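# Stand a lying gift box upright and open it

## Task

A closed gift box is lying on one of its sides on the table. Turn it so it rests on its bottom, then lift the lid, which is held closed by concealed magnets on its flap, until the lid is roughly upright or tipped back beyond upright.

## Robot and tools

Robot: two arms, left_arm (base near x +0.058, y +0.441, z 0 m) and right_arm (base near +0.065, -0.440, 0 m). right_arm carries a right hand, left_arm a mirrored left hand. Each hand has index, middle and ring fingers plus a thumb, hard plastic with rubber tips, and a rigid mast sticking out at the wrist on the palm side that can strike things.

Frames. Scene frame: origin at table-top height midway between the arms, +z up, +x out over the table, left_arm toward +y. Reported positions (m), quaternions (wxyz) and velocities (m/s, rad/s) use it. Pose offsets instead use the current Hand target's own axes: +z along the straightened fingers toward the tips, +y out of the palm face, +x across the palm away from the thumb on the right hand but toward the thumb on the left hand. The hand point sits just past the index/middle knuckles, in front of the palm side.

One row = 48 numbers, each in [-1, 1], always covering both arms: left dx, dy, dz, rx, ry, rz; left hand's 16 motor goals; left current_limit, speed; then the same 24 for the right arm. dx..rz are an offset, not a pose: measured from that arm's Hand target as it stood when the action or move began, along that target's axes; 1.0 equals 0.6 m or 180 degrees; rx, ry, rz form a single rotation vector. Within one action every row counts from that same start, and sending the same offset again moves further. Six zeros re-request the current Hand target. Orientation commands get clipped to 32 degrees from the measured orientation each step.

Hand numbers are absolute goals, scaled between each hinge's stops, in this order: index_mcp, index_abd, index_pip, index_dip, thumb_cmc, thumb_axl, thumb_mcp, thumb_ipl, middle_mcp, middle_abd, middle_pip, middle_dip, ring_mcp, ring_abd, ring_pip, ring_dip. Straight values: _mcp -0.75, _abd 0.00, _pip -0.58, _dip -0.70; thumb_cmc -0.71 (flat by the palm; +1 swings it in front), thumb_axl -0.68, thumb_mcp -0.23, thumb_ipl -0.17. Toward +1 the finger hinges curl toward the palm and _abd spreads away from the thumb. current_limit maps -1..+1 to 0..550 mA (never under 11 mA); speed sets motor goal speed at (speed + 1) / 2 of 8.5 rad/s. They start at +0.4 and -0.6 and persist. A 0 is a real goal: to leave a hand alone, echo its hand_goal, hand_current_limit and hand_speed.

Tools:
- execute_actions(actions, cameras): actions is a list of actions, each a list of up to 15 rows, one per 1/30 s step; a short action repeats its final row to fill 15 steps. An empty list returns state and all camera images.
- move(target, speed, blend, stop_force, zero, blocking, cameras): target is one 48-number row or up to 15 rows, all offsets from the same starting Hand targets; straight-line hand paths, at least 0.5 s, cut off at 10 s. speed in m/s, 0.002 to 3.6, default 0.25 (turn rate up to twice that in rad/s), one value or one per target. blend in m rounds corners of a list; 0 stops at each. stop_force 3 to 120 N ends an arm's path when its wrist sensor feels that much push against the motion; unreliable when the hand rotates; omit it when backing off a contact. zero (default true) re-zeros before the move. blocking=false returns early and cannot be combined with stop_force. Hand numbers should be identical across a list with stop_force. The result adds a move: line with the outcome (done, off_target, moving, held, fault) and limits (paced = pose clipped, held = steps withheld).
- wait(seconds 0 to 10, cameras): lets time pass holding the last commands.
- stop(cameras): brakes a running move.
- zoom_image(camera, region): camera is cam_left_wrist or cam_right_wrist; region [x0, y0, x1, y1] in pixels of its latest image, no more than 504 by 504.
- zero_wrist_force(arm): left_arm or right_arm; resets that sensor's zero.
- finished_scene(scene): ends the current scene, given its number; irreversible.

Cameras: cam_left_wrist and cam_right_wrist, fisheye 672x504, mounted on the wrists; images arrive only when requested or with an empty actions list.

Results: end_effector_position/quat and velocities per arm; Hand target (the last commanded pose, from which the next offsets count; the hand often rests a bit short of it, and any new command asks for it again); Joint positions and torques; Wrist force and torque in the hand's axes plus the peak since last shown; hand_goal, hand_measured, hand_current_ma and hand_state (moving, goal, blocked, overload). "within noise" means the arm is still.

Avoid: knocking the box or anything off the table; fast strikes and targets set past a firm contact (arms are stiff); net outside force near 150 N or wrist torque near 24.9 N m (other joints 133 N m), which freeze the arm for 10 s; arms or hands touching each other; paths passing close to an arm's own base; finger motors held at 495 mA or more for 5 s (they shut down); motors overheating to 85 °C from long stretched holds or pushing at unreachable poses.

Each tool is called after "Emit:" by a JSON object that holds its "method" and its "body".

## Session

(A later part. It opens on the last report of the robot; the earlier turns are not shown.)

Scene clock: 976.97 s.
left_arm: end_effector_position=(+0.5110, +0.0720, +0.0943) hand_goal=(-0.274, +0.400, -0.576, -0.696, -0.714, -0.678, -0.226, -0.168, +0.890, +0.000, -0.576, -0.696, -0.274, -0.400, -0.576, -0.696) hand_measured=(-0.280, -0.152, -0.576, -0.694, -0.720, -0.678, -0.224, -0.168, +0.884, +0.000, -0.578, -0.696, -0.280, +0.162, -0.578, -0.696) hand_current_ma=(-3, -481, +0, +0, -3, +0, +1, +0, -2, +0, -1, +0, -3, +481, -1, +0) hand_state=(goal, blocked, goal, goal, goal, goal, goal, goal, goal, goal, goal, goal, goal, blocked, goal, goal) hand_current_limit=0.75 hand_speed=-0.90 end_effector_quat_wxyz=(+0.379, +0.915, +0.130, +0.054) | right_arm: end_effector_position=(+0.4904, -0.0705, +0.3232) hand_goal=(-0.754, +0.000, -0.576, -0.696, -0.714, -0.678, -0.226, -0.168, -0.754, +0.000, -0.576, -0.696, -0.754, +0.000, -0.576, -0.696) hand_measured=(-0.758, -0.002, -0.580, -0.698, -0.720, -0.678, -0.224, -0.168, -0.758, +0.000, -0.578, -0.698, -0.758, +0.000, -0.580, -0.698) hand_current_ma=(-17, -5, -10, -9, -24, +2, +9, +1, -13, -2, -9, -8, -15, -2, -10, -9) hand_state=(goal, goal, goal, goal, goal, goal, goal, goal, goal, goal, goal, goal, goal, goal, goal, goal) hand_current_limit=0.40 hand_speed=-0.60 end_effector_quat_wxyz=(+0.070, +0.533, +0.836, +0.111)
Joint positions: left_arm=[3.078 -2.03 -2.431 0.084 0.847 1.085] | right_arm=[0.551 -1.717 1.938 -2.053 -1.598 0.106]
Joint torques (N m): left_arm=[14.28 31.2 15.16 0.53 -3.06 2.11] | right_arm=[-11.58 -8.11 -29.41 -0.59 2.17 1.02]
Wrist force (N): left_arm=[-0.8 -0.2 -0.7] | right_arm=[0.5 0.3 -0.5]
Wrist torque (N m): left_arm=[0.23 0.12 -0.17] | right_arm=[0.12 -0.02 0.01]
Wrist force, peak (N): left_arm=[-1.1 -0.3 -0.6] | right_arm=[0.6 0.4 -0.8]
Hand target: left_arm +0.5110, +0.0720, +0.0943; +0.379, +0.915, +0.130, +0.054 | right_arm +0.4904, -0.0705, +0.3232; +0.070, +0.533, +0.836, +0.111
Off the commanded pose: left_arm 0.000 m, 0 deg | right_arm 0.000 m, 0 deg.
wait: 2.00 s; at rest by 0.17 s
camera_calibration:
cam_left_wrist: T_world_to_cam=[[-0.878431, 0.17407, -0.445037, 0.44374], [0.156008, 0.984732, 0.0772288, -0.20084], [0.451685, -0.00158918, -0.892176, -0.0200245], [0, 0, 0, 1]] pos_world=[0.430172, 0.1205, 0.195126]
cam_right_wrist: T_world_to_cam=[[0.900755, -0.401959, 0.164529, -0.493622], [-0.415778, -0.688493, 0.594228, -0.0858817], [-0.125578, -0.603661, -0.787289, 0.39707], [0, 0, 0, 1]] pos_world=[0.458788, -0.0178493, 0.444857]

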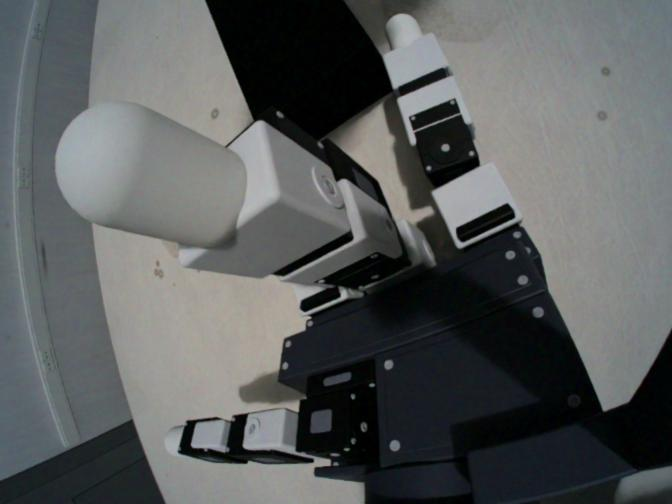

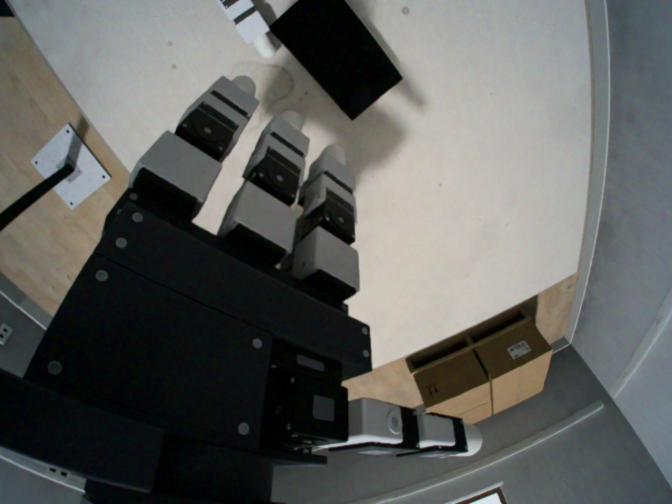

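Emit:
{"method": "move", "body": {"target": [[0,0,0,0,0,0,-0.274,-0.2,-0.576,-0.696,-0.714,-0.678,-0.226,-0.168,0.89,0,-0.576,-0.696,-0.274,0.2,-0.576,-0.696,0.75,-0.8,0,0,0,0,0,0,-0.754,0,-0.576,-0.696,-0.714,-0.678,-0.226,-0.168,-0.754,0,-0.576,-0.696,-0.754,0,-0.576,-0.696,0.4,-0.6],[0,-0.0236,-0.0236,0,0,0,-0.274,-0.2,-0.576,-0.696,-0.714,-0.678,-0.226,-0.168,0.89,0,-0.576,-0.696,-0.274,0.2,-0.576,-0.696,0.75,-0.8,0,0,0,0,0,0,-0.754,0,-0.576,-0.696,-0.714,-0.678,-0.226,-0.168,-0.754,0,-0.576,-0.696,-0.754,0,-0.576,-0.696,0.4,-0.6],[0,-0.0236,-0.0236,0,0,0,-0.274,0.4,-0.576,-0.696,-0.714,-0.678,-0.226,-0.168,0.89,0,-0.576,-0.696,-0.274,-0.4,-0.576,-0.696,0.75,-0.9,0,0,0,0,0,0,-0.754,0,-0.576,-0.696,-0.714,-0.678,-0.226,-0.168,-0.754,0,-0.576,-0.696,-0.754,0,-0.576,-0.696,0.4,-0.6]], "speed": 0.04}}

Emit:
{"method": "wait", "body": {"seconds": 1, "cameras": ["all"]}}

Emit:
{"method": "zoom_image", "body": {"camera": "cam_right_wrist", "region": [170, 0, 430, 130]}}

Scene clock: 997.33 s.
left_arm: end_effector_position=(+0.5055, +0.0912, +0.0943) hand_goal=(-0.274, +0.400, -0.576, -0.696, -0.714, -0.678, -0.226, -0.168, +0.890, +0.000, -0.576, -0.696, -0.274, -0.400, -0.576, -0.696) hand_measured=(-0.280, -0.054, -0.576, -0.694, -0.720, -0.678, -0.224, -0.168, +0.884, +0.000, -0.578, -0.696, -0.280, +0.064, -0.578, -0.696) hand_current_ma=(-3, -481, +0, +0, -3, +0, +1, +0, -2, +0, -1, +0, -3, +476, -1, +0) hand_state=(goal, blocked, goal, goal, goal, goal, goal, goal, goal, goal, goal, goal, goal, blocked, goal, goal) hand_current_limit=0.75 hand_speed=-0.90 end_effector_quat_wxyz=(+0.379, +0.915, +0.130, +0.054) | right_arm: end_effector_position=(+0.4904, -0.0705, +0.3232) hand_goal=(-0.754, +0.000, -0.576, -0.696, -0.714, -0.678, -0.226, -0.168, -0.754, +0.000, -0.576, -0.696, -0.754, +0.000, -0.576, -0.696) hand_measured=(-0.758, -0.002, -0.580, -0.698, -0.720, -0.678, -0.224, -0.168, -0.758, +0.000, -0.578, -0.698, -0.758, +0.000, -0.580, -0.698) hand_current_ma=(-17, -5, -10, -9, -24, +2, +9, +1, -13, -2, -9, -8, -15, -2, -10, -9) hand_state=(goal, goal, goal, goal, goal, goal, goal, goal, goal, goal, goal, goal, goal, goal, goal, goal) hand_current_limit=0.40 hand_speed=-0.60 end_effector_quat_wxyz=(+0.070, +0.533, +0.836, +0.111)
Joint positions: left_arm=[3.128 -2.002 -2.469 0.051 0.832 1.15] | right_arm=[0.551 -1.717 1.938 -2.053 -1.598 0.106]
Joint torques (N m): left_arm=[14.65 29.55 1.98 0.61 -2.91 2.05] | right_arm=[-10.93 -7.76 -29.1 -0.65 2.2 1.04]
Wrist force (N): left_arm=[-0.7 -0.1 -0.8] | right_arm=[0.6 0.3 -0.4]
Wrist torque (N m): left_arm=[0.26 0.11 -0.17] | right_arm=[0.10 -0.04 0.02]
Wrist force, peak (N): left_arm=[-1.1 -0.4 -0.7] | right_arm=[0.9 0.3 -0.6]
Hand target: left_arm +0.5055, +0.0912, +0.0943; +0.379, +0.915, +0.130, +0.054 | right_arm +0.4904, -0.0705, +0.3232; +0.070, +0.533, +0.836, +0.111
Off the commanded pose: left_arm 0.000 m, 0 deg | right_arm 0.000 m, 0 deg.
move: done

Scene clock: 998.33 s.
left_arm: end_effector_position=(+0.5055, +0.0912, +0.0943) hand_goal=(-0.274, +0.400, -0.576, -0.696, -0.714, -0.678, -0.226, -0.168, +0.890, +0.000, -0.576, -0.696, -0.274, -0.400, -0.576, -0.696) hand_measured=(-0.280, -0.054, -0.576, -0.694, -0.720, -0.678, -0.224, -0.168, +0.884, +0.000, -0.578, -0.696, -0.280, +0.064, -0.578, -0.696) hand_current_ma=(-3, -481, +0, +0, -3, +0, +1, +0, -2, +0, -1, +0, -3, +481, -1, +0) hand_state=(goal, blocked, goal, goal, goal, goal, goal, goal, goal, goal, goal, goal, goal, blocked, goal, goal) hand_current_limit=0.75 hand_speed=-0.90 end_effector_quat_wxyz=(+0.379, +0.915, +0.130, +0.054) | right_arm: end_effector_position=(+0.4904, -0.0705, +0.3232) hand_goal=(-0.754, +0.000, -0.576, -0.696, -0.714, -0.678, -0.226, -0.168, -0.754, +0.000, -0.576, -0.696, -0.754, +0.000, -0.576, -0.696) hand_measured=(-0.758, -0.002, -0.580, -0.698, -0.720, -0.678, -0.224, -0.168, -0.758, +0.000, -0.578, -0.698, -0.758, +0.000, -0.580, -0.698) hand_current_ma=(-17, -5, -10, -9, -24, +2, +9, +1, -13, -2, -9, -8, -15, -2, -10, -9) hand_state=(goal, goal, goal, goal, goal, goal, goal, goal, goal, goal, goal, goal, goal, goal, goal, goal) hand_current_limit=0.40 hand_speed=-0.60 end_effector_quat_wxyz=(+0.070, +0.533, +0.836, +0.111)
Joint positions: left_arm=[3.128 -2.002 -2.469 0.051 0.832 1.15] | right_arm=[0.551 -1.717 1.938 -2.053 -1.598 0.106]
Joint torques (N m): left_arm=[13.3 29.69 1.67 0.58 -3.01 1.99] | right_arm=[-10.43 -8.27 -29.83 -0.57 2.18 1.05]
Wrist force (N): left_arm=[-0.8 -0.3 -0.6] | right_arm=[0.6 0.2 -0.7]
Wrist torque (N m): left_arm=[0.22 0.12 -0.18] | right_arm=[0.12 -0.03 0.02]
Wrist force, peak (N): left_arm=[-0.8 -0.2 -1.0] | right_arm=[0.5 0.3 -0.9]
Hand target: left_arm +0.5055, +0.0912, +0.0943; +0.379, +0.915, +0.130, +0.054 | right_arm +0.4904, -0.0705, +0.3232; +0.070, +0.533, +0.836, +0.111
Off the commanded pose: left_arm 0.000 m, 0 deg | right_arm 0.000 m, 0 deg.
wait: 1.00 s; at rest by 0.17 s
camera_calibration:
cam_left_wrist: T_world_to_cam=[[-0.878431, 0.17407, -0.445037, 0.435566], [0.156008, 0.984732, 0.0772288, -0.218889], [0.451685, -0.00158918, -0.892176, -0.0175097], [0, 0, 0, 1]] pos_world=[0.424672, 0.1397, 0.195126]
cam_right_wrist: T_world_to_cam=[[0.900755, -0.401959, 0.164529, -0.493622], [-0.415778, -0.688493, 0.594228, -0.0858817], [-0.125578, -0.603661, -0.787289, 0.39707], [0, 0, 0, 1]] pos_world=[0.458788, -0.0178493, 0.444857]

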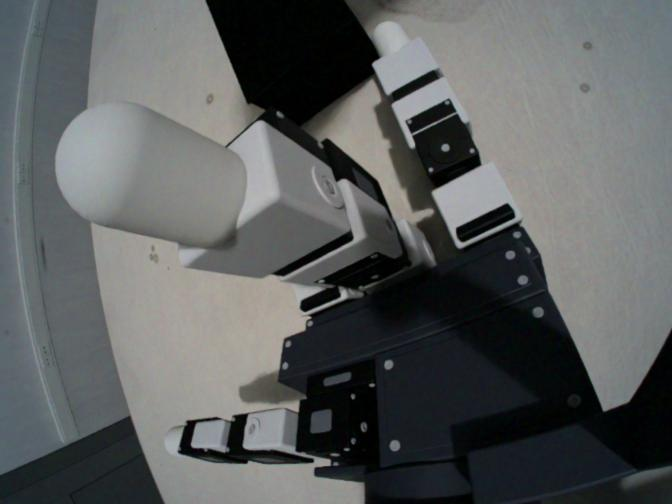

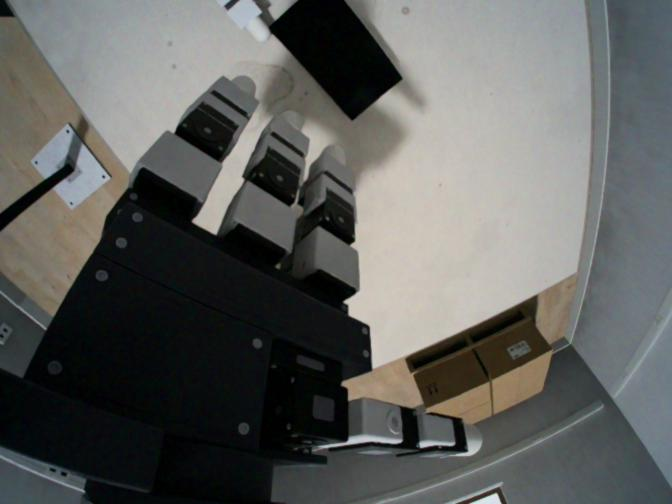

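Scaled by 1.938 from the camera's 672x504 image, which has a finer 960x720 frame.

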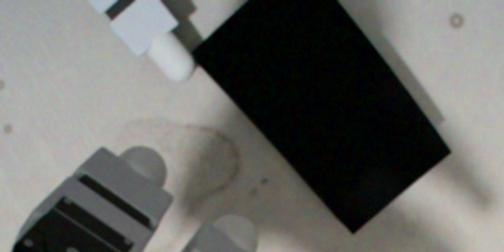

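Emit:
{"method": "move", "body": {"target": [[0,0,0,0,0,0,-0.274,0.4,-0.576,-0.696,-0.714,-0.678,-0.226,-0.168,0.89,0,-0.576,-0.696,-0.274,-0.4,-0.576,-0.696,0.75,-0.9,-0.2427,0.1215,0.0325,-0.1297,0.255,-0.4416,-0.274,0,-0.576,-0.696,-0.714,-0.678,-0.226,-0.168,0.89,0,-0.576,-0.696,0.89,0,-0.576,-0.696,0.75,-0.6],[0,0,0,0,0,0,-0.274,0.4,-0.576,-0.696,-0.714,-0.678,-0.226,-0.168,0.89,0,-0.576,-0.696,-0.274,-0.4,-0.576,-0.696,0.75,-0.9,-0.117,0.0787,0.3282,-0.1297,0.255,-0.4416,-0.274,0,-0.576,-0.696,-0.714,-0.678,-0.226,-0.168,0.89,0,-0.576,-0.696,0.89,0,-0.576,-0.696,0.75,-0.6]], "speed": [0.4,0.15], "cameras": ["all"]}}

Scene clock: 1032.87 s.
left_arm: end_effector_position=(+0.5055, +0.0912, +0.0943) hand_goal=(-0.274, +0.400, -0.576, -0.696, -0.714, -0.678, -0.226, -0.168, +0.890, +0.000, -0.576, -0.696, -0.274, -0.400, -0.576, -0.696) hand_measured=(-0.280, -0.054, -0.576, -0.694, -0.720, -0.678, -0.224, -0.168, +0.884, +0.000, -0.578, -0.696, -0.280, +0.064, -0.578, -0.696) hand_current_ma=(-3, -481, +0, +0, -3, +0, +1, +0, -2, +0, -1, +0, -3, +481, -1, +0) hand_state=(goal, blocked, goal, goal, goal, goal, goal, goal, goal, goal, goal, goal, goal, blocked, goal, goal) hand_current_limit=0.75 hand_speed=-0.90 end_effector_quat_wxyz=(+0.379, +0.915, +0.130, +0.054) | right_arm: end_effector_position=(+0.6076, -0.0932, +0.1453) hand_goal=(-0.274, +0.000, -0.576, -0.696, -0.714, -0.678, -0.226, -0.168, +0.890, +0.000, -0.576, -0.696, +0.890, +0.000, -0.576, -0.696) hand_measured=(-0.290, -0.002, -0.580, -0.698, -0.720, -0.678, -0.224, -0.168, +0.882, +0.000, -0.578, -0.698, +0.882, +0.000, -0.580, -0.698) hand_current_ma=(-65, -5, -10, -9, -24, +2, +9, +1, -30, -2, -9, -8, -31, -2, -10, -9) hand_state=(goal, goal, goal, goal, goal, goal, goal, goal, goal, goal, goal, goal, goal, goal, goal, goal) hand_current_limit=0.75 hand_speed=-0.60 end_effector_quat_wxyz=(-0.086, -0.207, +0.900, +0.373)
Joint positions: left_arm=[3.128 -2.002 -2.469 0.051 0.832 1.15] | right_arm=[0.012 -1.031 1.69 -1.822 -0.878 -2.166]
Joint torques (N m): left_arm=[12.09 29.84 1.59 0.46 -2.99 1.9] | right_arm=[11.62 -29.11 -12.29 -3.98 3.57 1.68]
Wrist force (N): left_arm=[-0.5 -0.2 -0.5] | right_arm=[1.0 0.5 0.0]
Wrist torque (N m): left_arm=[0.23 0.10 -0.16] | right_arm=[0.19 -0.13 0.09]
Wrist force, peak (N): left_arm=[-1.1 -0.3 -0.8] | right_arm=[1.2 0.9 -1.0]
Hand target: left_arm +0.5055, +0.0912, +0.0943; +0.379, +0.915, +0.130, +0.054 | right_arm +0.6077, -0.0932, +0.1452; -0.086, -0.207, +0.900, +0.373
Off the commanded pose: left_arm 0.000 m, 0 deg | right_arm 0.000 m, 0 deg.
move: done
camera_calibration:
cam_left_wrist: T_world_to_cam=[[-0.878431, 0.17407, -0.445037, 0.435566], [0.156008, 0.984732, 0.0772288, -0.218889], [0.451685, -0.00158918, -0.892176, -0.0175097], [0, 0, 0, 1]] pos_world=[0.424672, 0.1397, 0.195126]
cam_right_wrist: T_world_to_cam=[[0.460602, 0.754811, 0.467019, -0.247708], [0.785431, -0.591688, 0.181665, -0.608069], [0.413452, 0.283136, -0.865385, 0.0246151], [0, 0, 0, 1]] pos_world=[0.581514, -0.179784, 0.247451]

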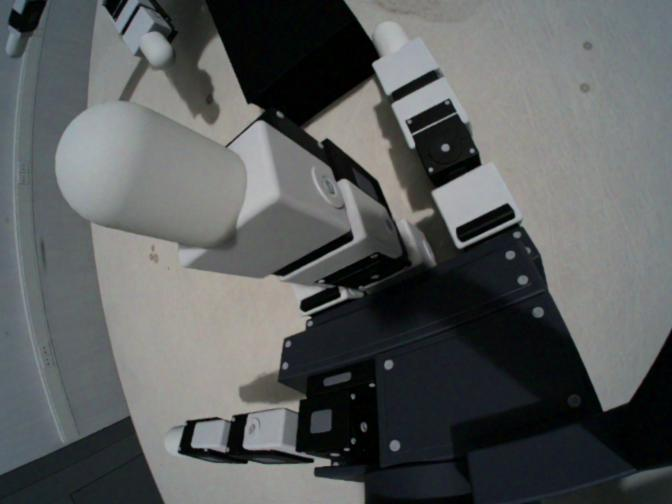

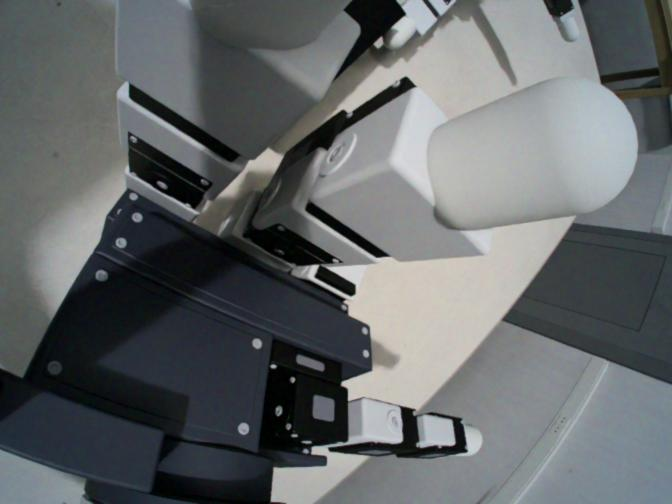

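Emit:
{"method": "move", "body": {"target": [[0,0,0,0,0,0,-0.274,0.4,-0.576,-0.696,-0.714,-0.678,-0.226,-0.168,0.89,0,-0.576,-0.696,-0.274,-0.4,-0.576,-0.696,0.75,-0.9,0,-0.0597,0.0597,0,0,0,-0.274,0,-0.576,-0.696,-0.714,-0.678,-0.226,-0.168,0.89,0,-0.576,-0.696,0.89,0,-0.576,-0.696,0.75,-0.6]], "speed": 0.03, "stop_force": 4}}

Emit:
{"method": "move", "body": {"target": [[0,0,0,0,0,0,-0.274,0.4,-0.576,-0.696,-0.714,-0.678,-0.226,-0.168,0.89,0,-0.576,-0.696,-0.274,-0.4,-0.576,-0.696,0.75,-0.9,0.1,0,0,0,0,0,-0.274,0,-0.576,-0.696,-0.714,-0.678,-0.226,-0.168,0.89,0,-0.576,-0.696,0.89,0,-0.576,-0.696,0.75,-0.6]], "speed": 0.015, "stop_force": 5, "cameras": ["all"]}}

Emit:
{"method": "zoom_image", "body": {"camera": "cam_left_wrist", "region": [80, 0, 420, 140]}}

Scene clock: 1049.77 s.
left_arm: end_effector_position=(+0.5055, +0.0912, +0.0943) hand_goal=(-0.274, +0.400, -0.576, -0.696, -0.714, -0.678, -0.226, -0.168, +0.890, +0.000, -0.576, -0.696, -0.274, -0.400, -0.576, -0.696) hand_measured=(-0.280, -0.054, -0.576, -0.694, -0.720, -0.678, -0.224, -0.168, +0.884, +0.000, -0.578, -0.696, -0.280, +0.064, -0.578, -0.696) hand_current_ma=(-3, -481, +0, +0, -3, +0, +1, +0, -2, +0, -1, +0, -3, +481, -1, +0) hand_state=(goal, blocked, goal, goal, goal, goal, goal, goal, goal, goal, goal, goal, goal, blocked, goal, goal) hand_current_limit=0.75 hand_speed=-0.90 end_effector_quat_wxyz=(+0.379, +0.915, +0.130, +0.054) | right_arm: end_effector_position=(+0.6077, -0.0931, +0.0945) hand_goal=(-0.274, +0.000, -0.576, -0.696, -0.714, -0.678, -0.226, -0.168, +0.890, +0.000, -0.576, -0.696, +0.890, +0.000, -0.576, -0.696) hand_measured=(-0.290, -0.002, -0.580, -0.698, -0.720, -0.678, -0.224, -0.168, +0.882, +0.000, -0.578, -0.698, +0.882, +0.000, -0.580, -0.698) hand_current_ma=(-65, -5, -10, -9, -24, +2, +9, +1, -30, -2, -9, -8, -31, -2, -10, -9) hand_state=(goal, goal, goal, goal, goal, goal, goal, goal, goal, goal, goal, goal, goal, goal, goal, goal) hand_current_limit=0.75 hand_speed=-0.60 end_effector_quat_wxyz=(-0.086, -0.207, +0.900, +0.373)
Joint positions: left_arm=[3.128 -2.002 -2.469 0.051 0.832 1.15] | right_arm=[0.012 -0.952 1.72 -1.932 -0.878 -2.166]
Joint torques (N m): left_arm=[11.74 29.95 1.91 0.54 -2.89 1.72] | right_arm=[11.65 -31.61 -11.23 -4.01 3.24 1.63]
Wrist force (N): left_arm=[-0.9 -0.4 -0.9] | right_arm=[0.8 0.7 -0.2]
Wrist torque (N m): left_arm=[0.24 0.13 -0.18] | right_arm=[0.20 -0.08 0.04]
Wrist force, peak (N): left_arm=[-0.8 -0.3 -1.0] | right_arm=[1.3 0.6 0.0]
Hand target: left_arm +0.5055, +0.0912, +0.0943; +0.379, +0.915, +0.130, +0.054 | right_arm +0.6077, -0.0931, +0.0945; -0.086, -0.207, +0.900, +0.373
Off the commanded pose: left_arm 0.000 m, 0 deg | right_arm 0.000 m, 0 deg.
move: done

Scene clock: 1054.07 s.
left_arm: end_effector_position=(+0.5055, +0.0912, +0.0943) hand_goal=(-0.274, +0.400, -0.576, -0.696, -0.714, -0.678, -0.226, -0.168, +0.890, +0.000, -0.576, -0.696, -0.274, -0.400, -0.576, -0.696) hand_measured=(-0.280, +0.396, -0.576, -0.694, -0.720, -0.678, -0.224, -0.168, +0.884, +0.000, -0.578, -0.696, -0.282, -0.048, -0.578, -0.696) hand_current_ma=(-3, -1, +0, +0, -3, +0, +1, +0, -2, +0, -1, +0, -4, +481, -1, +0) hand_state=(goal, goal, goal, goal, goal, goal, goal, goal, goal, goal, goal, goal, goal, blocked, goal, goal) hand_current_limit=0.75 hand_speed=-0.90 end_effector_quat_wxyz=(+0.379, +0.915, +0.130, +0.054) | right_arm: end_effector_position=(+0.5662, -0.1133, +0.0945) hand_goal=(-0.274, +0.000, -0.576, -0.696, -0.714, -0.678, -0.226, -0.168, +0.890, +0.000, -0.576, -0.696, +0.890, +0.000, -0.576, -0.696) hand_measured=(-0.292, -0.084, -0.582, -0.698, -0.720, -0.678, -0.224, -0.168, +0.882, +0.000, -0.578, -0.698, +0.882, +0.000, -0.580, -0.698) hand_current_ma=(-69, -312, -18, -6, -24, +2, +9, +1, -30, -2, -9, -8, -30, -2, -10, -9) hand_state=(goal, blocked, goal, goal, goal, goal, goal, goal, goal, goal, goal, goal, goal, goal, goal, goal) hand_current_limit=0.75 hand_speed=-0.60 end_effector_quat_wxyz=(-0.086, -0.207, +0.900, +0.373)
Joint positions: left_arm=[3.128 -2.002 -2.469 0.051 0.832 1.15] | right_arm=[-0.023 -1.031 1.859 -1.965 -0.892 -2.207]
Joint torques (N m): left_arm=[11.03 29.63 12.17 3.13 0.07 -0.42] | right_arm=[17.66 -24.76 -18.22 2.21 3.54 1.24]
Wrist force (N): left_arm=[-6.8 -5.5 -6.7] | right_arm=[-2.6 -5.0 -7.4]
Wrist torque (N m): left_arm=[0.54 -0.73 0.07] | right_arm=[0.65 -0.64 0.22]
Wrist force, peak (N): left_arm=[-7.5 -6.8 -8.3] | right_arm=[-4.6 -6.2 -8.6]
Hand target: left_arm +0.5055, +0.0912, +0.0943; +0.379, +0.915, +0.130, +0.054 | right_arm +0.5661, -0.1133, +0.0945; -0.086, -0.207, +0.900, +0.373 (not the last commanded pose)
Off the commanded pose: left_arm 0.000 m, 0 deg | right_arm 0.014 m, 0 deg.
move: contact (right_arm)
camera_calibration:
cam_left_wrist: T_world_to_cam=[[-0.878431, 0.17407, -0.445037, 0.435566], [0.156008, 0.984732, 0.0772288, -0.218889], [0.451685, -0.00158918, -0.892176, -0.0175097], [0, 0, 0, 1]] pos_world=[0.424672, 0.1397, 0.195126]
cam_right_wrist: T_world_to_cam=[[0.460692, 0.754789, 0.466965, -0.189815], [0.785373, -0.591761, 0.181682, -0.578064], [0.413463, 0.283042, -0.86541, 0.00345499], [0, 0, 0, 1]] pos_world=[0.540014, -0.199784, 0.196651]

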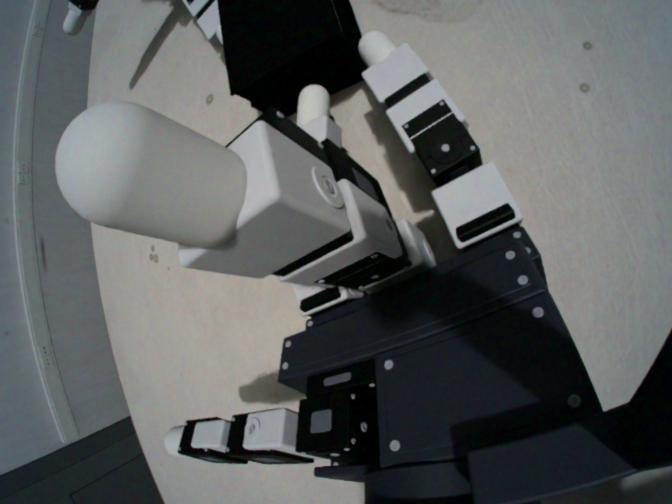

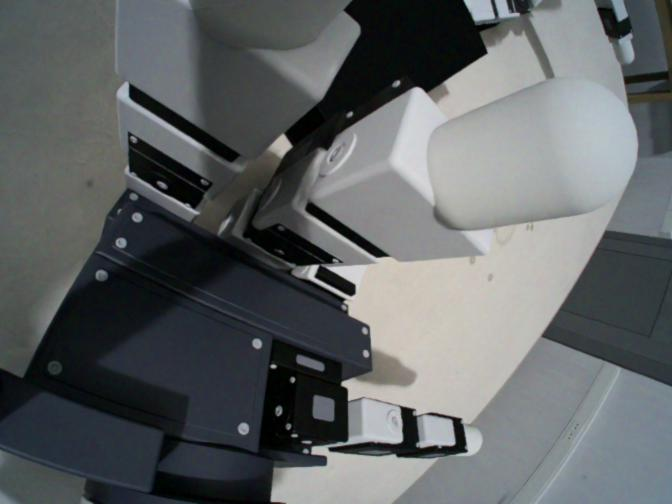

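Scaled by 1.482 from the camera's 672x504 image, which has a finer 960x720 frame.

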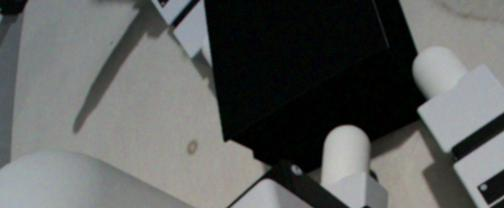

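Emit:
{"method": "move", "body": {"target": [[0,0,0,0,0,0,-0.274,0.1,-0.576,-0.696,-0.714,-0.678,-0.226,-0.168,0.89,0,-0.576,-0.696,-0.274,0.2,-0.576,-0.696,0.75,-0.9,-0.083,0,0,0,0,0,-0.274,0,-0.576,-0.696,-0.714,-0.678,-0.226,-0.168,0.89,0,-0.576,-0.696,0.89,0,-0.576,-0.696,0.75,-0.6],[0,-0.09,-0.09,0,0,0,-0.274,0,-0.576,-0.696,-0.714,-0.678,-0.226,-0.168,0.89,0,-0.576,-0.696,0.89,0,-0.576,-0.696,0.75,-0.6,-0.083,0.06,-0.24,0,0,0,-0.754,0,-0.576,-0.696,-0.714,-0.678,-0.226,-0.168,-0.754,0,-0.576,-0.696,-0.754,0,-0.576,-0.696,0.4,-0.6]], "speed": [0.04,0.12], "cameras": ["all"]}}

Emit:
{"method": "zoom_image", "body": {"camera": "cam_right_wrist", "region": [150, 0, 400, 190]}}

Scene clock: 1124.63 s.
left_arm: end_effector_position=(+0.4842, +0.1645, +0.0944) hand_goal=(-0.274, +0.000, -0.576, -0.696, -0.714, -0.678, -0.226, -0.168, +0.890, +0.000, -0.576, -0.696, +0.890, +0.000, -0.576, -0.696) hand_measured=(-0.280, +0.002, -0.576, -0.694, -0.720, -0.678, -0.224, -0.168, +0.884, +0.000, -0.578, -0.696, +0.882, +0.004, -0.578, -0.696) hand_current_ma=(-3, +1, +0, +0, -3, +0, +1, +0, -2, +0, -1, +0, -5, +1, -1, +0) hand_state=(goal, goal, goal, goal, goal, goal, goal, goal, goal, goal, goal, goal, goal, goal, goal, goal) hand_current_limit=0.75 hand_speed=-0.60 end_effector_quat_wxyz=(+0.379, +0.915, +0.130, +0.054) | right_arm: end_effector_position=(+0.6443, -0.1604, +0.2218) hand_goal=(-0.754, +0.000, -0.576, -0.696, -0.714, -0.678, -0.226, -0.168, -0.754, +0.000, -0.576, -0.696, -0.754, +0.000, -0.576, -0.696) hand_measured=(-0.758, -0.004, -0.582, -0.698, -0.720, -0.678, -0.224, -0.168, -0.758, +0.000, -0.578, -0.698, -0.758, +0.000, -0.580, -0.698) hand_current_ma=(-14, -8, -17, -6, -24, +2, +9, +1, -11, -2, -8, -8, -11, -2, -10, -8) hand_state=(goal, goal, goal, goal, goal, goal, goal, goal, goal, goal, goal, goal, goal, goal, goal, goal) hand_current_limit=0.40 hand_speed=-0.60 end_effector_quat_wxyz=(-0.086, -0.207, +0.900, +0.373)
Joint positions: left_arm=[3.346 -1.874 -2.59 -0.159 0.79 1.445] | right_arm=[-0.092 -1.074 1.512 -1.527 -0.923 -2.285]
Joint torques (N m): left_arm=[14.03 25.32 1.89 0.35 -3.11 2.06] | right_arm=[-13.02 -58.93 -27.05 0.85 -0.69 -0.87]
Wrist force (N): left_arm=[-1.1 -0.6 -0.8] | right_arm=[1.0 0.6 -0.5]
Wrist torque (N m): left_arm=[0.22 0.06 -0.16] | right_arm=[0.26 -0.13 0.25]
Wrist force, peak (N): left_arm=[-6.8 -5.8 -6.9] | right_arm=[-2.8 -5.5 -7.5]
Hand target: left_arm +0.4842, +0.1645, +0.0944; +0.379, +0.915, +0.130, +0.054 | right_arm +0.6443, -0.1604, +0.2218; -0.086, -0.207, +0.900, +0.373
Off the commanded pose: left_arm 0.000 m, 0 deg | right_arm 0.000 m, 0 deg.
move: done
camera_calibration:
cam_left_wrist: T_world_to_cam=[[-0.878431, 0.17407, -0.445037, 0.404096], [0.156008, 0.984732, 0.0772288, -0.287747], [0.451685, -0.00158918, -0.892176, -0.0077723], [0, 0, 0, 1]] pos_world=[0.403372, 0.213, 0.195126]
cam_right_wrist: T_world_to_cam=[[0.460692, 0.754789, 0.466965, -0.249642], [0.785373, -0.591761, 0.181682, -0.690384], [0.413463, 0.283042, -0.86541, 0.094575], [0, 0, 0, 1]] pos_world=[0.618114, -0.246884, 0.323851]

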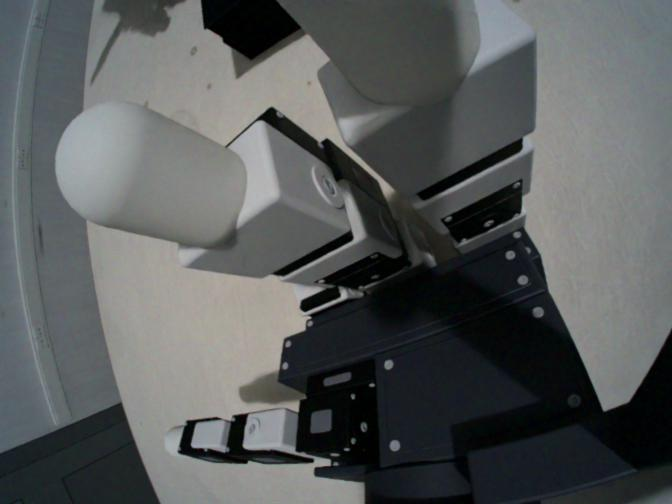

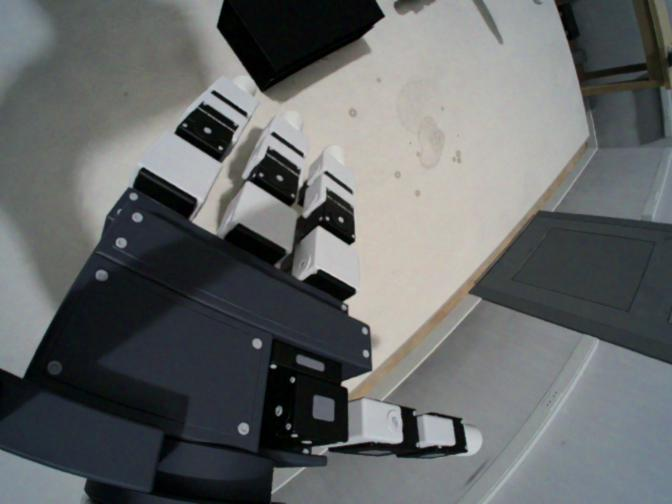

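Scaled by 2.016 from the camera's 672x504 image, which has a finer 960x720 frame.

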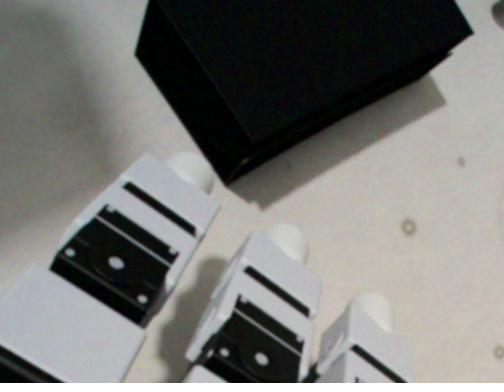

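Emit:
{"method": "move", "body": {"target": [[0.174,0.1312,0,0,-0.0841,0.0841,-0.274,0,-0.576,-0.696,-0.714,-0.678,-0.226,-0.168,0.89,0,-0.576,-0.696,0.89,0,-0.576,-0.696,0.75,-0.6,0.1648,0.2885,0.0098,0.1103,-0.3115,0.5394,-0.754,0,-0.576,-0.696,-0.714,-0.678,-0.226,-0.168,-0.754,0,-0.576,-0.696,-0.754,0,-0.576,-0.696,0.75,-0.6],[0.174,0.1312,0,0,-0.0841,0.0841,-0.274,0,-0.576,-0.696,-0.714,-0.678,-0.226,-0.168,0.89,0,-0.576,-0.696,0.89,0,-0.576,-0.696,0.75,-0.6,0.1732,0.1103,0.2253,0.1103,-0.3115,0.5394,-0.754,0,-0.576,-0.696,-0.714,-0.678,-0.226,-0.168,-0.754,0,-0.576,-0.696,-0.754,0,-0.576,-0.696,0.75,-0.6],[0.1055,0.2427,0.1587,0,-0.0841,0.0841,-0.274,0,-0.576,-0.696,-0.714,-0.678,-0.226,-0.168,0.89,0,-0.576,-0.696,0.89,0,-0.576,-0.696,0.75,-0.6,0.1732,0.1103,0.2253,0.1103,-0.3115,0.5394,-0.754,0,-0.576,-0.696,-0.714,-0.678,-0.226,-0.168,-0.754,0,-0.576,-0.696,-0.754,0,-0.576,-0.696,0.75,-0.6],[0.1055,0.2007,0.2007,0,-0.0841,0.0841,-0.274,0,-0.576,-0.696,-0.714,-0.678,-0.226,-0.168,0.89,0,-0.576,-0.696,0.89,0,-0.576,-0.696,0.75,-0.6,0.1732,0.1103,0.2253,0.1103,-0.3115,0.5394,-0.754,0,-0.576,-0.696,-0.714,-0.678,-0.226,-0.168,-0.754,0,-0.576,-0.696,-0.754,0,-0.576,-0.696,0.75,-0.6]], "speed": [0.5,0.12,0.12,0.05], "cameras": ["all"]}}

Scene clock: 1170.90 s.
left_arm: end_effector_position=(+0.5924, +0.0187, +0.0945) hand_goal=(-0.274, +0.000, -0.576, -0.696, -0.714, -0.678, -0.226, -0.168, +0.890, +0.000, -0.576, -0.696, +0.890, +0.000, -0.576, -0.696) hand_measured=(-0.280, +0.002, -0.576, -0.694, -0.720, -0.678, -0.224, -0.168, +0.884, +0.000, -0.578, -0.696, +0.882, +0.004, -0.578, -0.696) hand_current_ma=(-3, +1, +0, +0, -3, +0, +1, +0, -2, +0, -1, +0, -5, +1, -1, +0) hand_state=(goal, goal, goal, goal, goal, goal, goal, goal, goal, goal, goal, goal, goal, goal, goal, goal) hand_current_limit=0.75 hand_speed=-0.60 end_effector_quat_wxyz=(+0.382, +0.923, -0.042, -0.017) | right_arm: end_effector_position=(+0.4886, -0.0776, +0.1730) hand_goal=(-0.754, +0.000, -0.576, -0.696, -0.714, -0.678, -0.226, -0.168, -0.754, +0.000, -0.576, -0.696, -0.754, +0.000, -0.576, -0.696) hand_measured=(-0.758, -0.004, -0.580, -0.698, -0.720, -0.678, -0.224, -0.168, -0.758, +0.000, -0.578, -0.698, -0.758, +0.000, -0.580, -0.698) hand_current_ma=(-14, -8, -10, -6, -24, +2, +9, +1, -11, -2, -8, -8, -12, -2, -10, -8) hand_state=(goal, goal, goal, goal, goal, goal, goal, goal, goal, goal, goal, goal, goal, goal, goal, goal) hand_current_limit=0.75 hand_speed=-0.60 end_effector_quat_wxyz=(+0.088, +0.672, +0.729, +0.097)
Joint positions: left_arm=[3.032 -2.148 -1.968 -0.567 0.786 1.53] | right_arm=[0.643 -1.484 2.128 -2.439 -1.707 0.54]
Joint torques (N m): left_arm=[-14.78 28.72 8.78 4.28 -2.9 -1.68] | right_arm=[11.47 -9.8 -13.48 -5.09 -2.66 1.74]
Wrist force (N): left_arm=[-0.8 -0.6 -0.7] | right_arm=[0.1 0.5 -0.4]
Wrist torque (N m): left_arm=[0.19 0.07 -0.06] | right_arm=[0.13 -0.02 -0.06]
Wrist force, peak (N): left_arm=[-1.1 -0.5 -1.4] | right_arm=[0.2 0.6 -1.6]
Hand target: left_arm +0.5924, +0.0186, +0.0943; +0.382, +0.923, -0.042, -0.017 | right_arm +0.4886, -0.0776, +0.1730; +0.088, +0.672, +0.729, +0.097
Off the commanded pose: left_arm 0.000 m, 0 deg | right_arm 0.000 m, 0 deg.
move: done
camera_calibration:
cam_left_wrist: T_world_to_cam=[[-0.754386, 0.482765, -0.444791, 0.445333], [0.504668, 0.859845, 0.0773119, -0.36524], [0.419775, -0.166149, -0.892291, -0.0348443], [0, 0, 0, 1]] pos_world=[0.534905, 0.0932696, 0.195227]
cam_right_wrist: T_world_to_cam=[[0.705737, -0.689162, 0.164286, -0.397043], [-0.628337, -0.501721, 0.594532, 0.115981], [-0.327303, -0.52281, -0.78711, 0.379214], [0, 0, 0, 1]] pos_world=[0.477201, -0.0171798, 0.294757]

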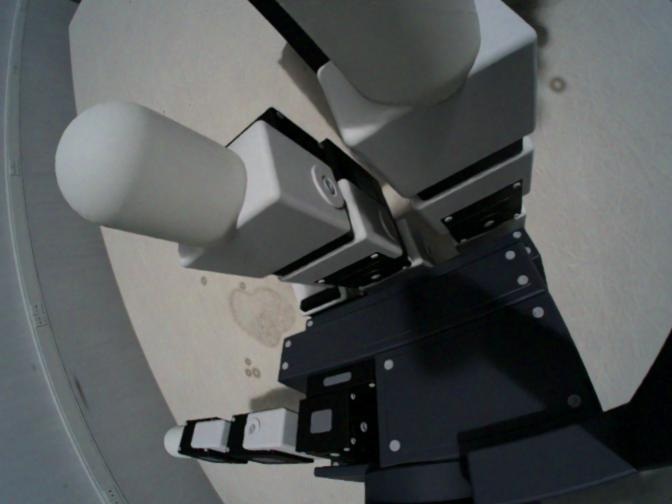

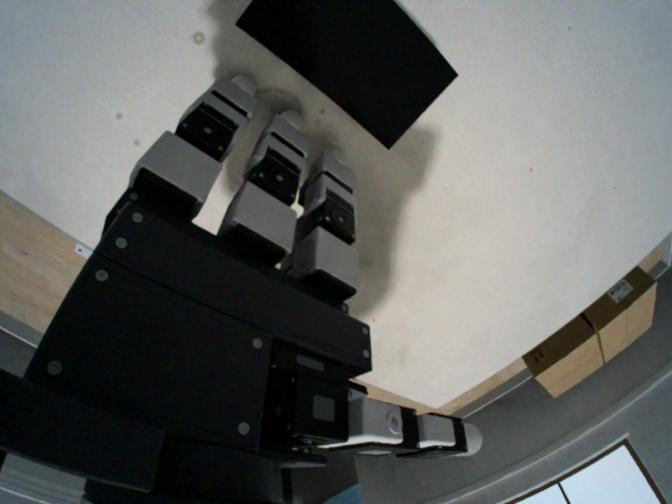

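Emit:
{"method": "move", "body": {"target": [[0,0,0,0,0,0,-0.274,0,-0.576,-0.696,-0.714,-0.678,-0.226,-0.168,0.89,0,-0.576,-0.696,0.89,0,-0.576,-0.696,0.75,-0.6,0,0.0515,0.0138,0,0,0,-0.754,0,-0.576,-0.696,-0.714,-0.678,-0.226,-0.168,-0.754,0,-0.576,-0.696,-0.754,0,-0.576,-0.696,0.75,-0.6]], "speed": 0.02}}

Emit:
{"method": "move", "body": {"target": [[-0.1,0,0,0,0,0,-0.274,0,-0.576,-0.696,-0.714,-0.678,-0.226,-0.168,0.89,0,-0.576,-0.696,0.89,0,-0.576,-0.696,0.75,-0.6,0,0,0,0,0,0,-0.754,0,-0.576,-0.696,-0.714,-0.678,-0.226,-0.168,-0.754,0,-0.576,-0.696,-0.754,0,-0.576,-0.696,0.75,-0.6]], "speed": 0.015, "stop_force": 7, "cameras": ["cam_right_wrist"]}}

Emit:
{"method": "zoom_image", "body": {"camera": "cam_right_wrist", "region": [200, 0, 480, 170]}}

Scene clock: 1190.50 s.
left_arm: end_effector_position=(+0.5924, +0.0186, +0.0943) hand_goal=(-0.274, +0.000, -0.576, -0.696, -0.714, -0.678, -0.226, -0.168, +0.890, +0.000, -0.576, -0.696, +0.890, +0.000, -0.576, -0.696) hand_measured=(-0.280, +0.002, -0.576, -0.694, -0.720, -0.678, -0.224, -0.168, +0.884, +0.000, -0.578, -0.696, +0.882, +0.004, -0.578, -0.696) hand_current_ma=(-3, +1, +0, +0, -3, +0, +1, +0, -2, +0, -1, +0, -5, +1, -1, +0) hand_state=(goal, goal, goal, goal, goal, goal, goal, goal, goal, goal, goal, goal, goal, goal, goal, goal) hand_current_limit=0.75 hand_speed=-0.60 end_effector_quat_wxyz=(+0.382, +0.923, -0.042, -0.017) | right_arm: end_effector_position=(+0.5202, -0.0750, +0.1730) hand_goal=(-0.754, +0.000, -0.576, -0.696, -0.714, -0.678, -0.226, -0.168, -0.754, +0.000, -0.576, -0.696, -0.754, +0.000, -0.576, -0.696) hand_measured=(-0.758, -0.004, -0.580, -0.698, -0.720, -0.678, -0.224, -0.168, -0.758, +0.000, -0.578, -0.698, -0.758, +0.000, -0.580, -0.698) hand_current_ma=(-14, -8, -10, -6, -24, +2, +9, +1, -11, -2, -8, -8, -12, -2, -10, -8) hand_state=(goal, goal, goal, goal, goal, goal, goal, goal, goal, goal, goal, goal, goal, goal, goal, goal) hand_current_limit=0.75 hand_speed=-0.60 end_effector_quat_wxyz=(+0.088, +0.672, +0.729, +0.097) end_effector_velocity=(+0.002, +0.000, +0.000) end_effector_angular_velocity=(+0.000, +0.000, +0.001)
Joint positions: left_arm=[3.032 -2.149 -1.968 -0.567 0.786 1.53] | right_arm=[0.608 -1.434 2.072 -2.438 -1.699 0.505]
Joint velocities: left_arm=[within noise] | right_arm=[-0.002 0.004 -0.005 0.001 0.001 -0.003]
Joint torques (N m): left_arm=[-13.59 29.65 9.35 4.45 -3.08 -1.63] | right_arm=[-14.36 -12.73 -25.38 -0.47 2.02 -0.49]
Wrist force (N): left_arm=[-0.8 -0.6 -0.5] | right_arm=[0.2 0.3 -0.8]
Wrist torque (N m): left_arm=[0.17 0.07 -0.06] | right_arm=[0.19 -0.02 0.06]
Wrist force, peak (N): left_arm=[-1.1 -0.5 -0.8] | right_arm=[-0.3 0.7 -0.8]
Hand target: left_arm +0.5924, +0.0186, +0.0943; +0.382, +0.923, -0.042, -0.017 | right_arm +0.5205, -0.0750, +0.1730; +0.088, +0.672, +0.729, +0.097
Off the commanded pose: left_arm 0.000 m, 0 deg | right_arm 0.000 m, 0 deg.
move: done

Scene clock: 1194.33 s.
left_arm: end_effector_position=(+0.5523, +0.0223, +0.0943) hand_goal=(-0.274, +0.000, -0.576, -0.696, -0.714, -0.678, -0.226, -0.168, +0.890, +0.000, -0.576, -0.696, +0.890, +0.000, -0.576, -0.696) hand_measured=(-0.280, -0.084, -0.576, -0.694, -0.720, -0.678, -0.224, -0.168, +0.884, +0.000, -0.578, -0.696, +0.882, +0.004, -0.578, -0.696) hand_current_ma=(-3, -145, +0, +0, -3, +0, +1, +0, -2, +0, -1, +0, -5, +1, -1, +0) hand_state=(goal, blocked, goal, goal, goal, goal, goal, goal, goal, goal, goal, goal, goal, goal, goal, goal) hand_current_limit=0.75 hand_speed=-0.60 end_effector_quat_wxyz=(+0.382, +0.923, -0.042, -0.017) | right_arm: end_effector_position=(+0.5205, -0.0750, +0.1730) hand_goal=(-0.754, +0.000, -0.576, -0.696, -0.714, -0.678, -0.226, -0.168, -0.754, +0.000, -0.576, -0.696, -0.754, +0.000, -0.576, -0.696) hand_measured=(-0.774, -0.010, -0.584, -0.698, -0.720, -0.678, -0.224, -0.168, -0.776, -0.008, -0.588, -0.700, -0.778, -0.008, -0.590, -0.700) hand_current_ma=(-79, -27, -30, -6, -24, +2, +9, +1, -86, -25, -39, -9, -96, -23, -49, -12) hand_state=(goal, goal, goal, goal, goal, goal, goal, goal, blocked, goal, goal, goal, blocked, goal, goal, goal) hand_current_limit=0.75 hand_speed=-0.60 end_effector_quat_wxyz=(+0.088, +0.672, +0.729, +0.097)
Joint positions: left_arm=[3.03 -2.093 -2.083 -0.505 0.786 1.527] | right_arm=[0.607 -1.434 2.071 -2.438 -1.699 0.505]
Joint torques (N m): left_arm=[-3.42 25.57 19.29 -0.32 -1.06 1.89] | right_arm=[-12.86 -12.92 -26.5 -2.19 2.02 -0.74]
Wrist force (N): left_arm=[2.6 -1.6 -2.3] | right_arm=[-1.5 -3.5 -7.1]
Wrist torque (N m): left_arm=[0.30 0.33 -0.03] | right_arm=[0.95 -0.04 -0.16]
Wrist force, peak (N): left_arm=[6.2 -2.5 -3.6] | right_arm=[-1.8 -3.5 -7.7]
Hand target: left_arm +0.5523, +0.0223, +0.0943; +0.382, +0.923, -0.042, -0.017 (not the last commanded pose) | right_arm +0.5205, -0.0750, +0.1730; +0.088, +0.672, +0.729, +0.097
Off the commanded pose: left_arm 0.020 m, 0 deg | right_arm 0.000 m, 0 deg.
move: contact (left_arm)
camera_calibration:
cam_right_wrist: T_world_to_cam=[[0.705737, -0.689162, 0.164286, -0.417764], [-0.628337, -0.501721, 0.594532, 0.13733], [-0.327303, -0.52281, -0.78711, 0.391014], [0, 0, 0, 1]] pos_world=[0.509101, -0.0145798, 0.294757]
Images, in order (width x height): cam_right_wrist 672x504.

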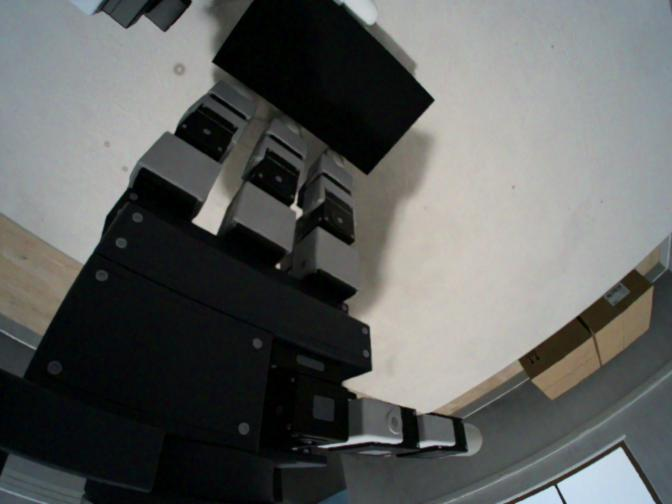

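Scaled by 1.800 from the camera's 672x504 image, which has a finer 960x720 frame.

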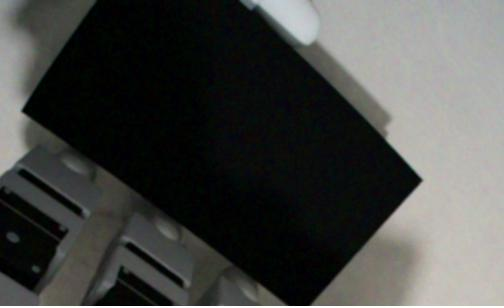

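Emit:
{"method": "move", "body": {"target": [[0,0,0,0,0,0,-0.274,0.35,-0.576,-0.696,-0.714,-0.678,-0.226,-0.168,0.89,0,-0.576,-0.696,0.89,0,-0.576,-0.696,0.75,-0.6,0,0,0,0,0,0,-0.754,0,-0.576,-0.696,-0.714,-0.678,-0.226,-0.168,-0.754,0,-0.576,-0.696,-0.754,0,-0.576,-0.696,0.75,-0.6],[0,0.0236,-0.0236,0,0,0,-0.274,0.35,-0.576,-0.696,-0.714,-0.678,-0.226,-0.168,0.89,0,-0.576,-0.696,0.89,0,-0.576,-0.696,0.75,-0.6,0,0,0,0,0,0,-0.754,0,-0.576,-0.696,-0.714,-0.678,-0.226,-0.168,-0.754,0,-0.576,-0.696,-0.754,0,-0.576,-0.696,0.75,-0.6]], "speed": 0.02, "cameras": ["cam_right_wrist"]}}

Emit:
{"method": "zoom_image", "body": {"camera": "cam_right_wrist", "region": [200, 0, 480, 170]}}

Scene clock: 1207.73 s.
left_arm: end_effector_position=(+0.5523, +0.0223, +0.1142) hand_goal=(-0.274, +0.350, -0.576, -0.696, -0.714, -0.678, -0.226, -0.168, +0.890, +0.000, -0.576, -0.696, +0.890, +0.000, -0.576, -0.696) hand_measured=(-0.316, +0.004, -0.596, -0.704, -0.720, -0.678, -0.224, -0.168, +0.884, +0.000, -0.578, -0.696, +0.882, +0.004, -0.578, -0.696) hand_current_ma=(-64, -481, -18, -4, -3, +0, +1, +0, -2, +0, -1, +0, -5, +1, -1, +0) hand_state=(blocked, blocked, blocked, goal, goal, goal, goal, goal, goal, goal, goal, goal, goal, goal, goal, goal) hand_current_limit=0.75 hand_speed=-0.60 end_effector_quat_wxyz=(+0.382, +0.923, -0.042, -0.017) | right_arm: end_effector_position=(+0.5205, -0.0750, +0.1730) hand_goal=(-0.754, +0.000, -0.576, -0.696, -0.714, -0.678, -0.226, -0.168, -0.754, +0.000, -0.576, -0.696, -0.754, +0.000, -0.576, -0.696) hand_measured=(-0.782, -0.010, -0.590, -0.702, -0.720, -0.678, -0.224, -0.168, -0.794, -0.008, -0.598, -0.704, -0.806, -0.008, -0.608, -0.706) hand_current_ma=(-120, -27, -50, -17, -24, +2, +9, +1, -172, -25, -84, -29, -233, -24, -125, -38) hand_state=(blocked, goal, goal, goal, goal, goal, goal, goal, blocked, goal, blocked, goal, blocked, goal, blocked, goal) hand_current_limit=0.75 hand_speed=-0.60 end_effector_quat_wxyz=(+0.088, +0.672, +0.729, +0.097)
Joint positions: left_arm=[3.03 -2.048 -2.078 -0.555 0.786 1.527] | right_arm=[0.607 -1.434 2.071 -2.438 -1.699 0.505]
Joint torques (N m): left_arm=[-4.83 37.73 18.69 -0.88 -2.89 1.53] | right_arm=[-12.92 -12.78 -25.6 -5.34 0.65 -0.65]
Wrist force (N): left_arm=[5.9 -3.7 -1.2] | right_arm=[-1.3 -6.5 -9.6]
Wrist torque (N m): left_arm=[0.38 0.63 0.11] | right_arm=[1.48 0.18 -0.29]
Wrist force, peak (N): left_arm=[6.4 -2.7 -2.6] | right_arm=[-1.3 -5.8 -11.1]
Hand target: left_arm +0.5523, +0.0223, +0.1143; +0.382, +0.923, -0.042, -0.017 | right_arm +0.5205, -0.0750, +0.1730; +0.088, +0.672, +0.729, +0.097
Off the commanded pose: left_arm 0.000 m, 0 deg | right_arm 0.000 m, 0 deg.
move: done
camera_calibration:
cam_right_wrist: T_world_to_cam=[[0.705737, -0.689162, 0.164286, -0.417764], [-0.628337, -0.501721, 0.594532, 0.13733], [-0.327303, -0.52281, -0.78711, 0.391014], [0, 0, 0, 1]] pos_world=[0.509101, -0.0145798, 0.294757]
Images, in order (width x height): cam_right_wrist 672x504.

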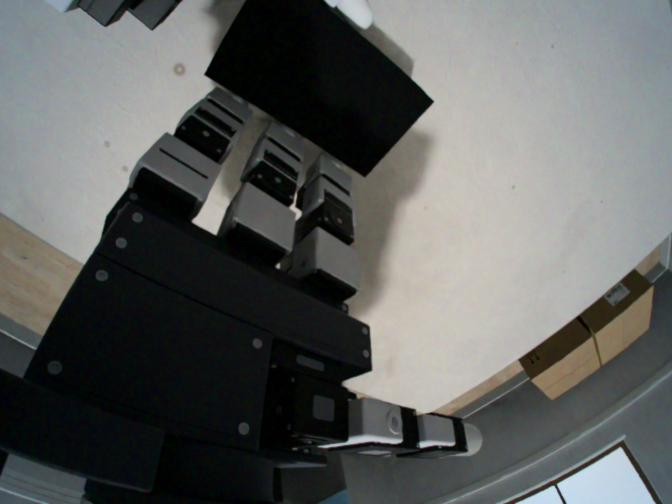

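Scaled by 1.800 from the camera's 672x504 image, which has a finer 960x720 frame.

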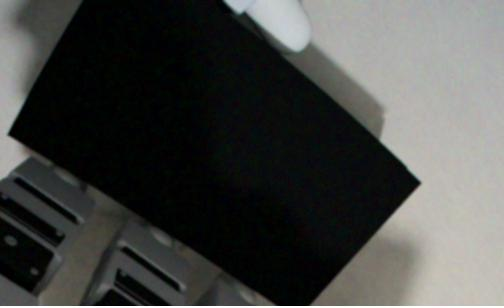

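Emit:
{"method": "move", "body": {"target": [[-0.0197,0.0132,-0.0082,0,0,0,-0.274,0.35,-0.576,-0.696,-0.714,-0.678,-0.226,-0.168,0.89,0,-0.576,-0.696,0.89,0,-0.576,-0.696,0.75,-0.6,0,-0.0277,0.0133,0,0,0,-0.754,0,-0.576,-0.696,-0.714,-0.678,-0.226,-0.168,-0.754,0,-0.576,-0.696,-0.754,0,-0.576,-0.696,0.75,-0.6],[-0.0592,0.0427,-0.028,0,0,0,-0.274,0.35,-0.576,-0.696,-0.714,-0.678,-0.226,-0.168,0.89,0,-0.576,-0.696,0.89,0,-0.576,-0.696,0.75,-0.6,0,-0.0607,0.027,0,0,0,-0.754,0,-0.576,-0.696,-0.714,-0.678,-0.226,-0.168,-0.754,0,-0.576,-0.696,-0.754,0,-0.576,-0.696,0.75,-0.6]], "speed": 0.02, "blend": 0.004, "cameras": ["all"]}}

Emit:
{"method": "zoom_image", "body": {"camera": "cam_right_wrist", "region": [200, 0, 480, 170]}}

Scene clock: 1305.37 s.
left_arm: end_effector_position=(+0.5164, +0.0193, +0.1442) hand_goal=(-0.274, +0.350, -0.576, -0.696, -0.714, -0.678, -0.226, -0.168, +0.890, +0.000, -0.576, -0.696, +0.890, +0.000, -0.576, -0.696) hand_measured=(-0.270, +0.022, -0.586, -0.700, -0.720, -0.678, -0.224, -0.168, +0.884, +0.000, -0.578, -0.696, +0.882, +0.002, -0.578, -0.696) hand_current_ma=(+2, -481, -6, -1, -3, +0, +1, +0, -2, +0, -1, +0, -5, +1, -1, +0) hand_state=(goal, blocked, goal, goal, goal, goal, goal, goal, goal, goal, goal, goal, goal, goal, goal, goal) hand_current_limit=0.75 hand_speed=-0.60 end_effector_quat_wxyz=(+0.382, +0.923, -0.042, -0.017) | right_arm: end_effector_position=(+0.4897, -0.0775, +0.1480) hand_goal=(-0.754, +0.000, -0.576, -0.696, -0.714, -0.678, -0.226, -0.168, -0.754, +0.000, -0.576, -0.696, -0.754, +0.000, -0.576, -0.696) hand_measured=(-0.790, +0.000, -0.590, -0.702, -0.720, -0.678, -0.224, -0.168, -0.806, -0.002, -0.600, -0.704, -0.822, -0.002, -0.610, -0.706) hand_current_ma=(-157, -2, -53, -17, -24, +2, +9, +1, -227, -5, -89, -25, -306, -5, -133, -37) hand_state=(blocked, goal, goal, goal, goal, goal, goal, goal, blocked, goal, blocked, goal, blocked, goal, blocked, goal) hand_current_limit=0.75 hand_speed=-0.60 end_effector_quat_wxyz=(+0.088, +0.672, +0.729, +0.097)
Joint positions: left_arm=[3.015 -1.931 -2.157 -0.578 0.787 1.505] | right_arm=[0.642 -1.438 2.157 -2.515 -1.707 0.539]
Joint torques (N m): left_arm=[-20.93 30.41 2.43 -1.9 -0.1 -1.31] | right_arm=[8.56 -41.29 -17.64 -7.51 -3.86 1.93]
Wrist force (N): left_arm=[9.6 -1.4 -5.3] | right_arm=[-1.8 -10.9 -5.1]
Wrist torque (N m): left_arm=[0.43 0.93 0.37] | right_arm=[1.23 0.05 -0.71]
Wrist force, peak (N): left_arm=[10.2 -2.7 -4.2] | right_arm=[-2.0 -10.9 -5.1]
Hand target: left_arm +0.5163, +0.0193, +0.1443; +0.382, +0.923, -0.042, -0.017 | right_arm +0.4896, -0.0775, +0.1479; +0.088, +0.672, +0.729, +0.097
Off the commanded pose: left_arm 0.000 m, 0 deg | right_arm 0.000 m, 0 deg.
move: done
camera_calibration:
cam_left_wrist: T_world_to_cam=[[-0.754366, 0.482756, -0.444835, 0.409815], [0.504704, 0.859831, 0.0772349, -0.331334], [0.419768, -0.166246, -0.892276, 0.0416194], [0, 0, 0, 1]] pos_world=[0.458905, 0.0939692, 0.245026]
cam_right_wrist: T_world_to_cam=[[0.705737, -0.689162, 0.164286, -0.393643], [-0.628337, -0.501721, 0.594532, 0.131586], [-0.327303, -0.52281, -0.78711, 0.359948], [0, 0, 0, 1]] pos_world=[0.478301, -0.0170798, 0.269757]

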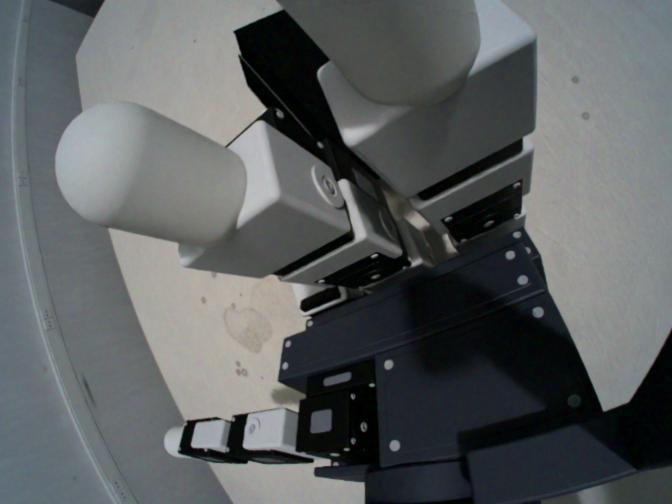

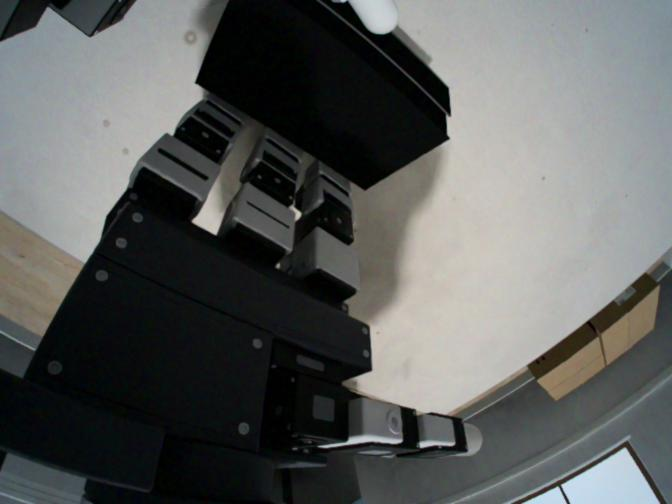

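Scaled by 1.800 from the camera's 672x504 image, which has a finer 960x720 frame.

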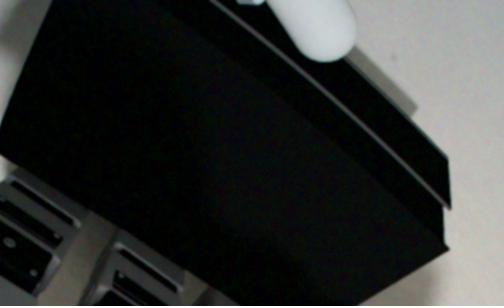

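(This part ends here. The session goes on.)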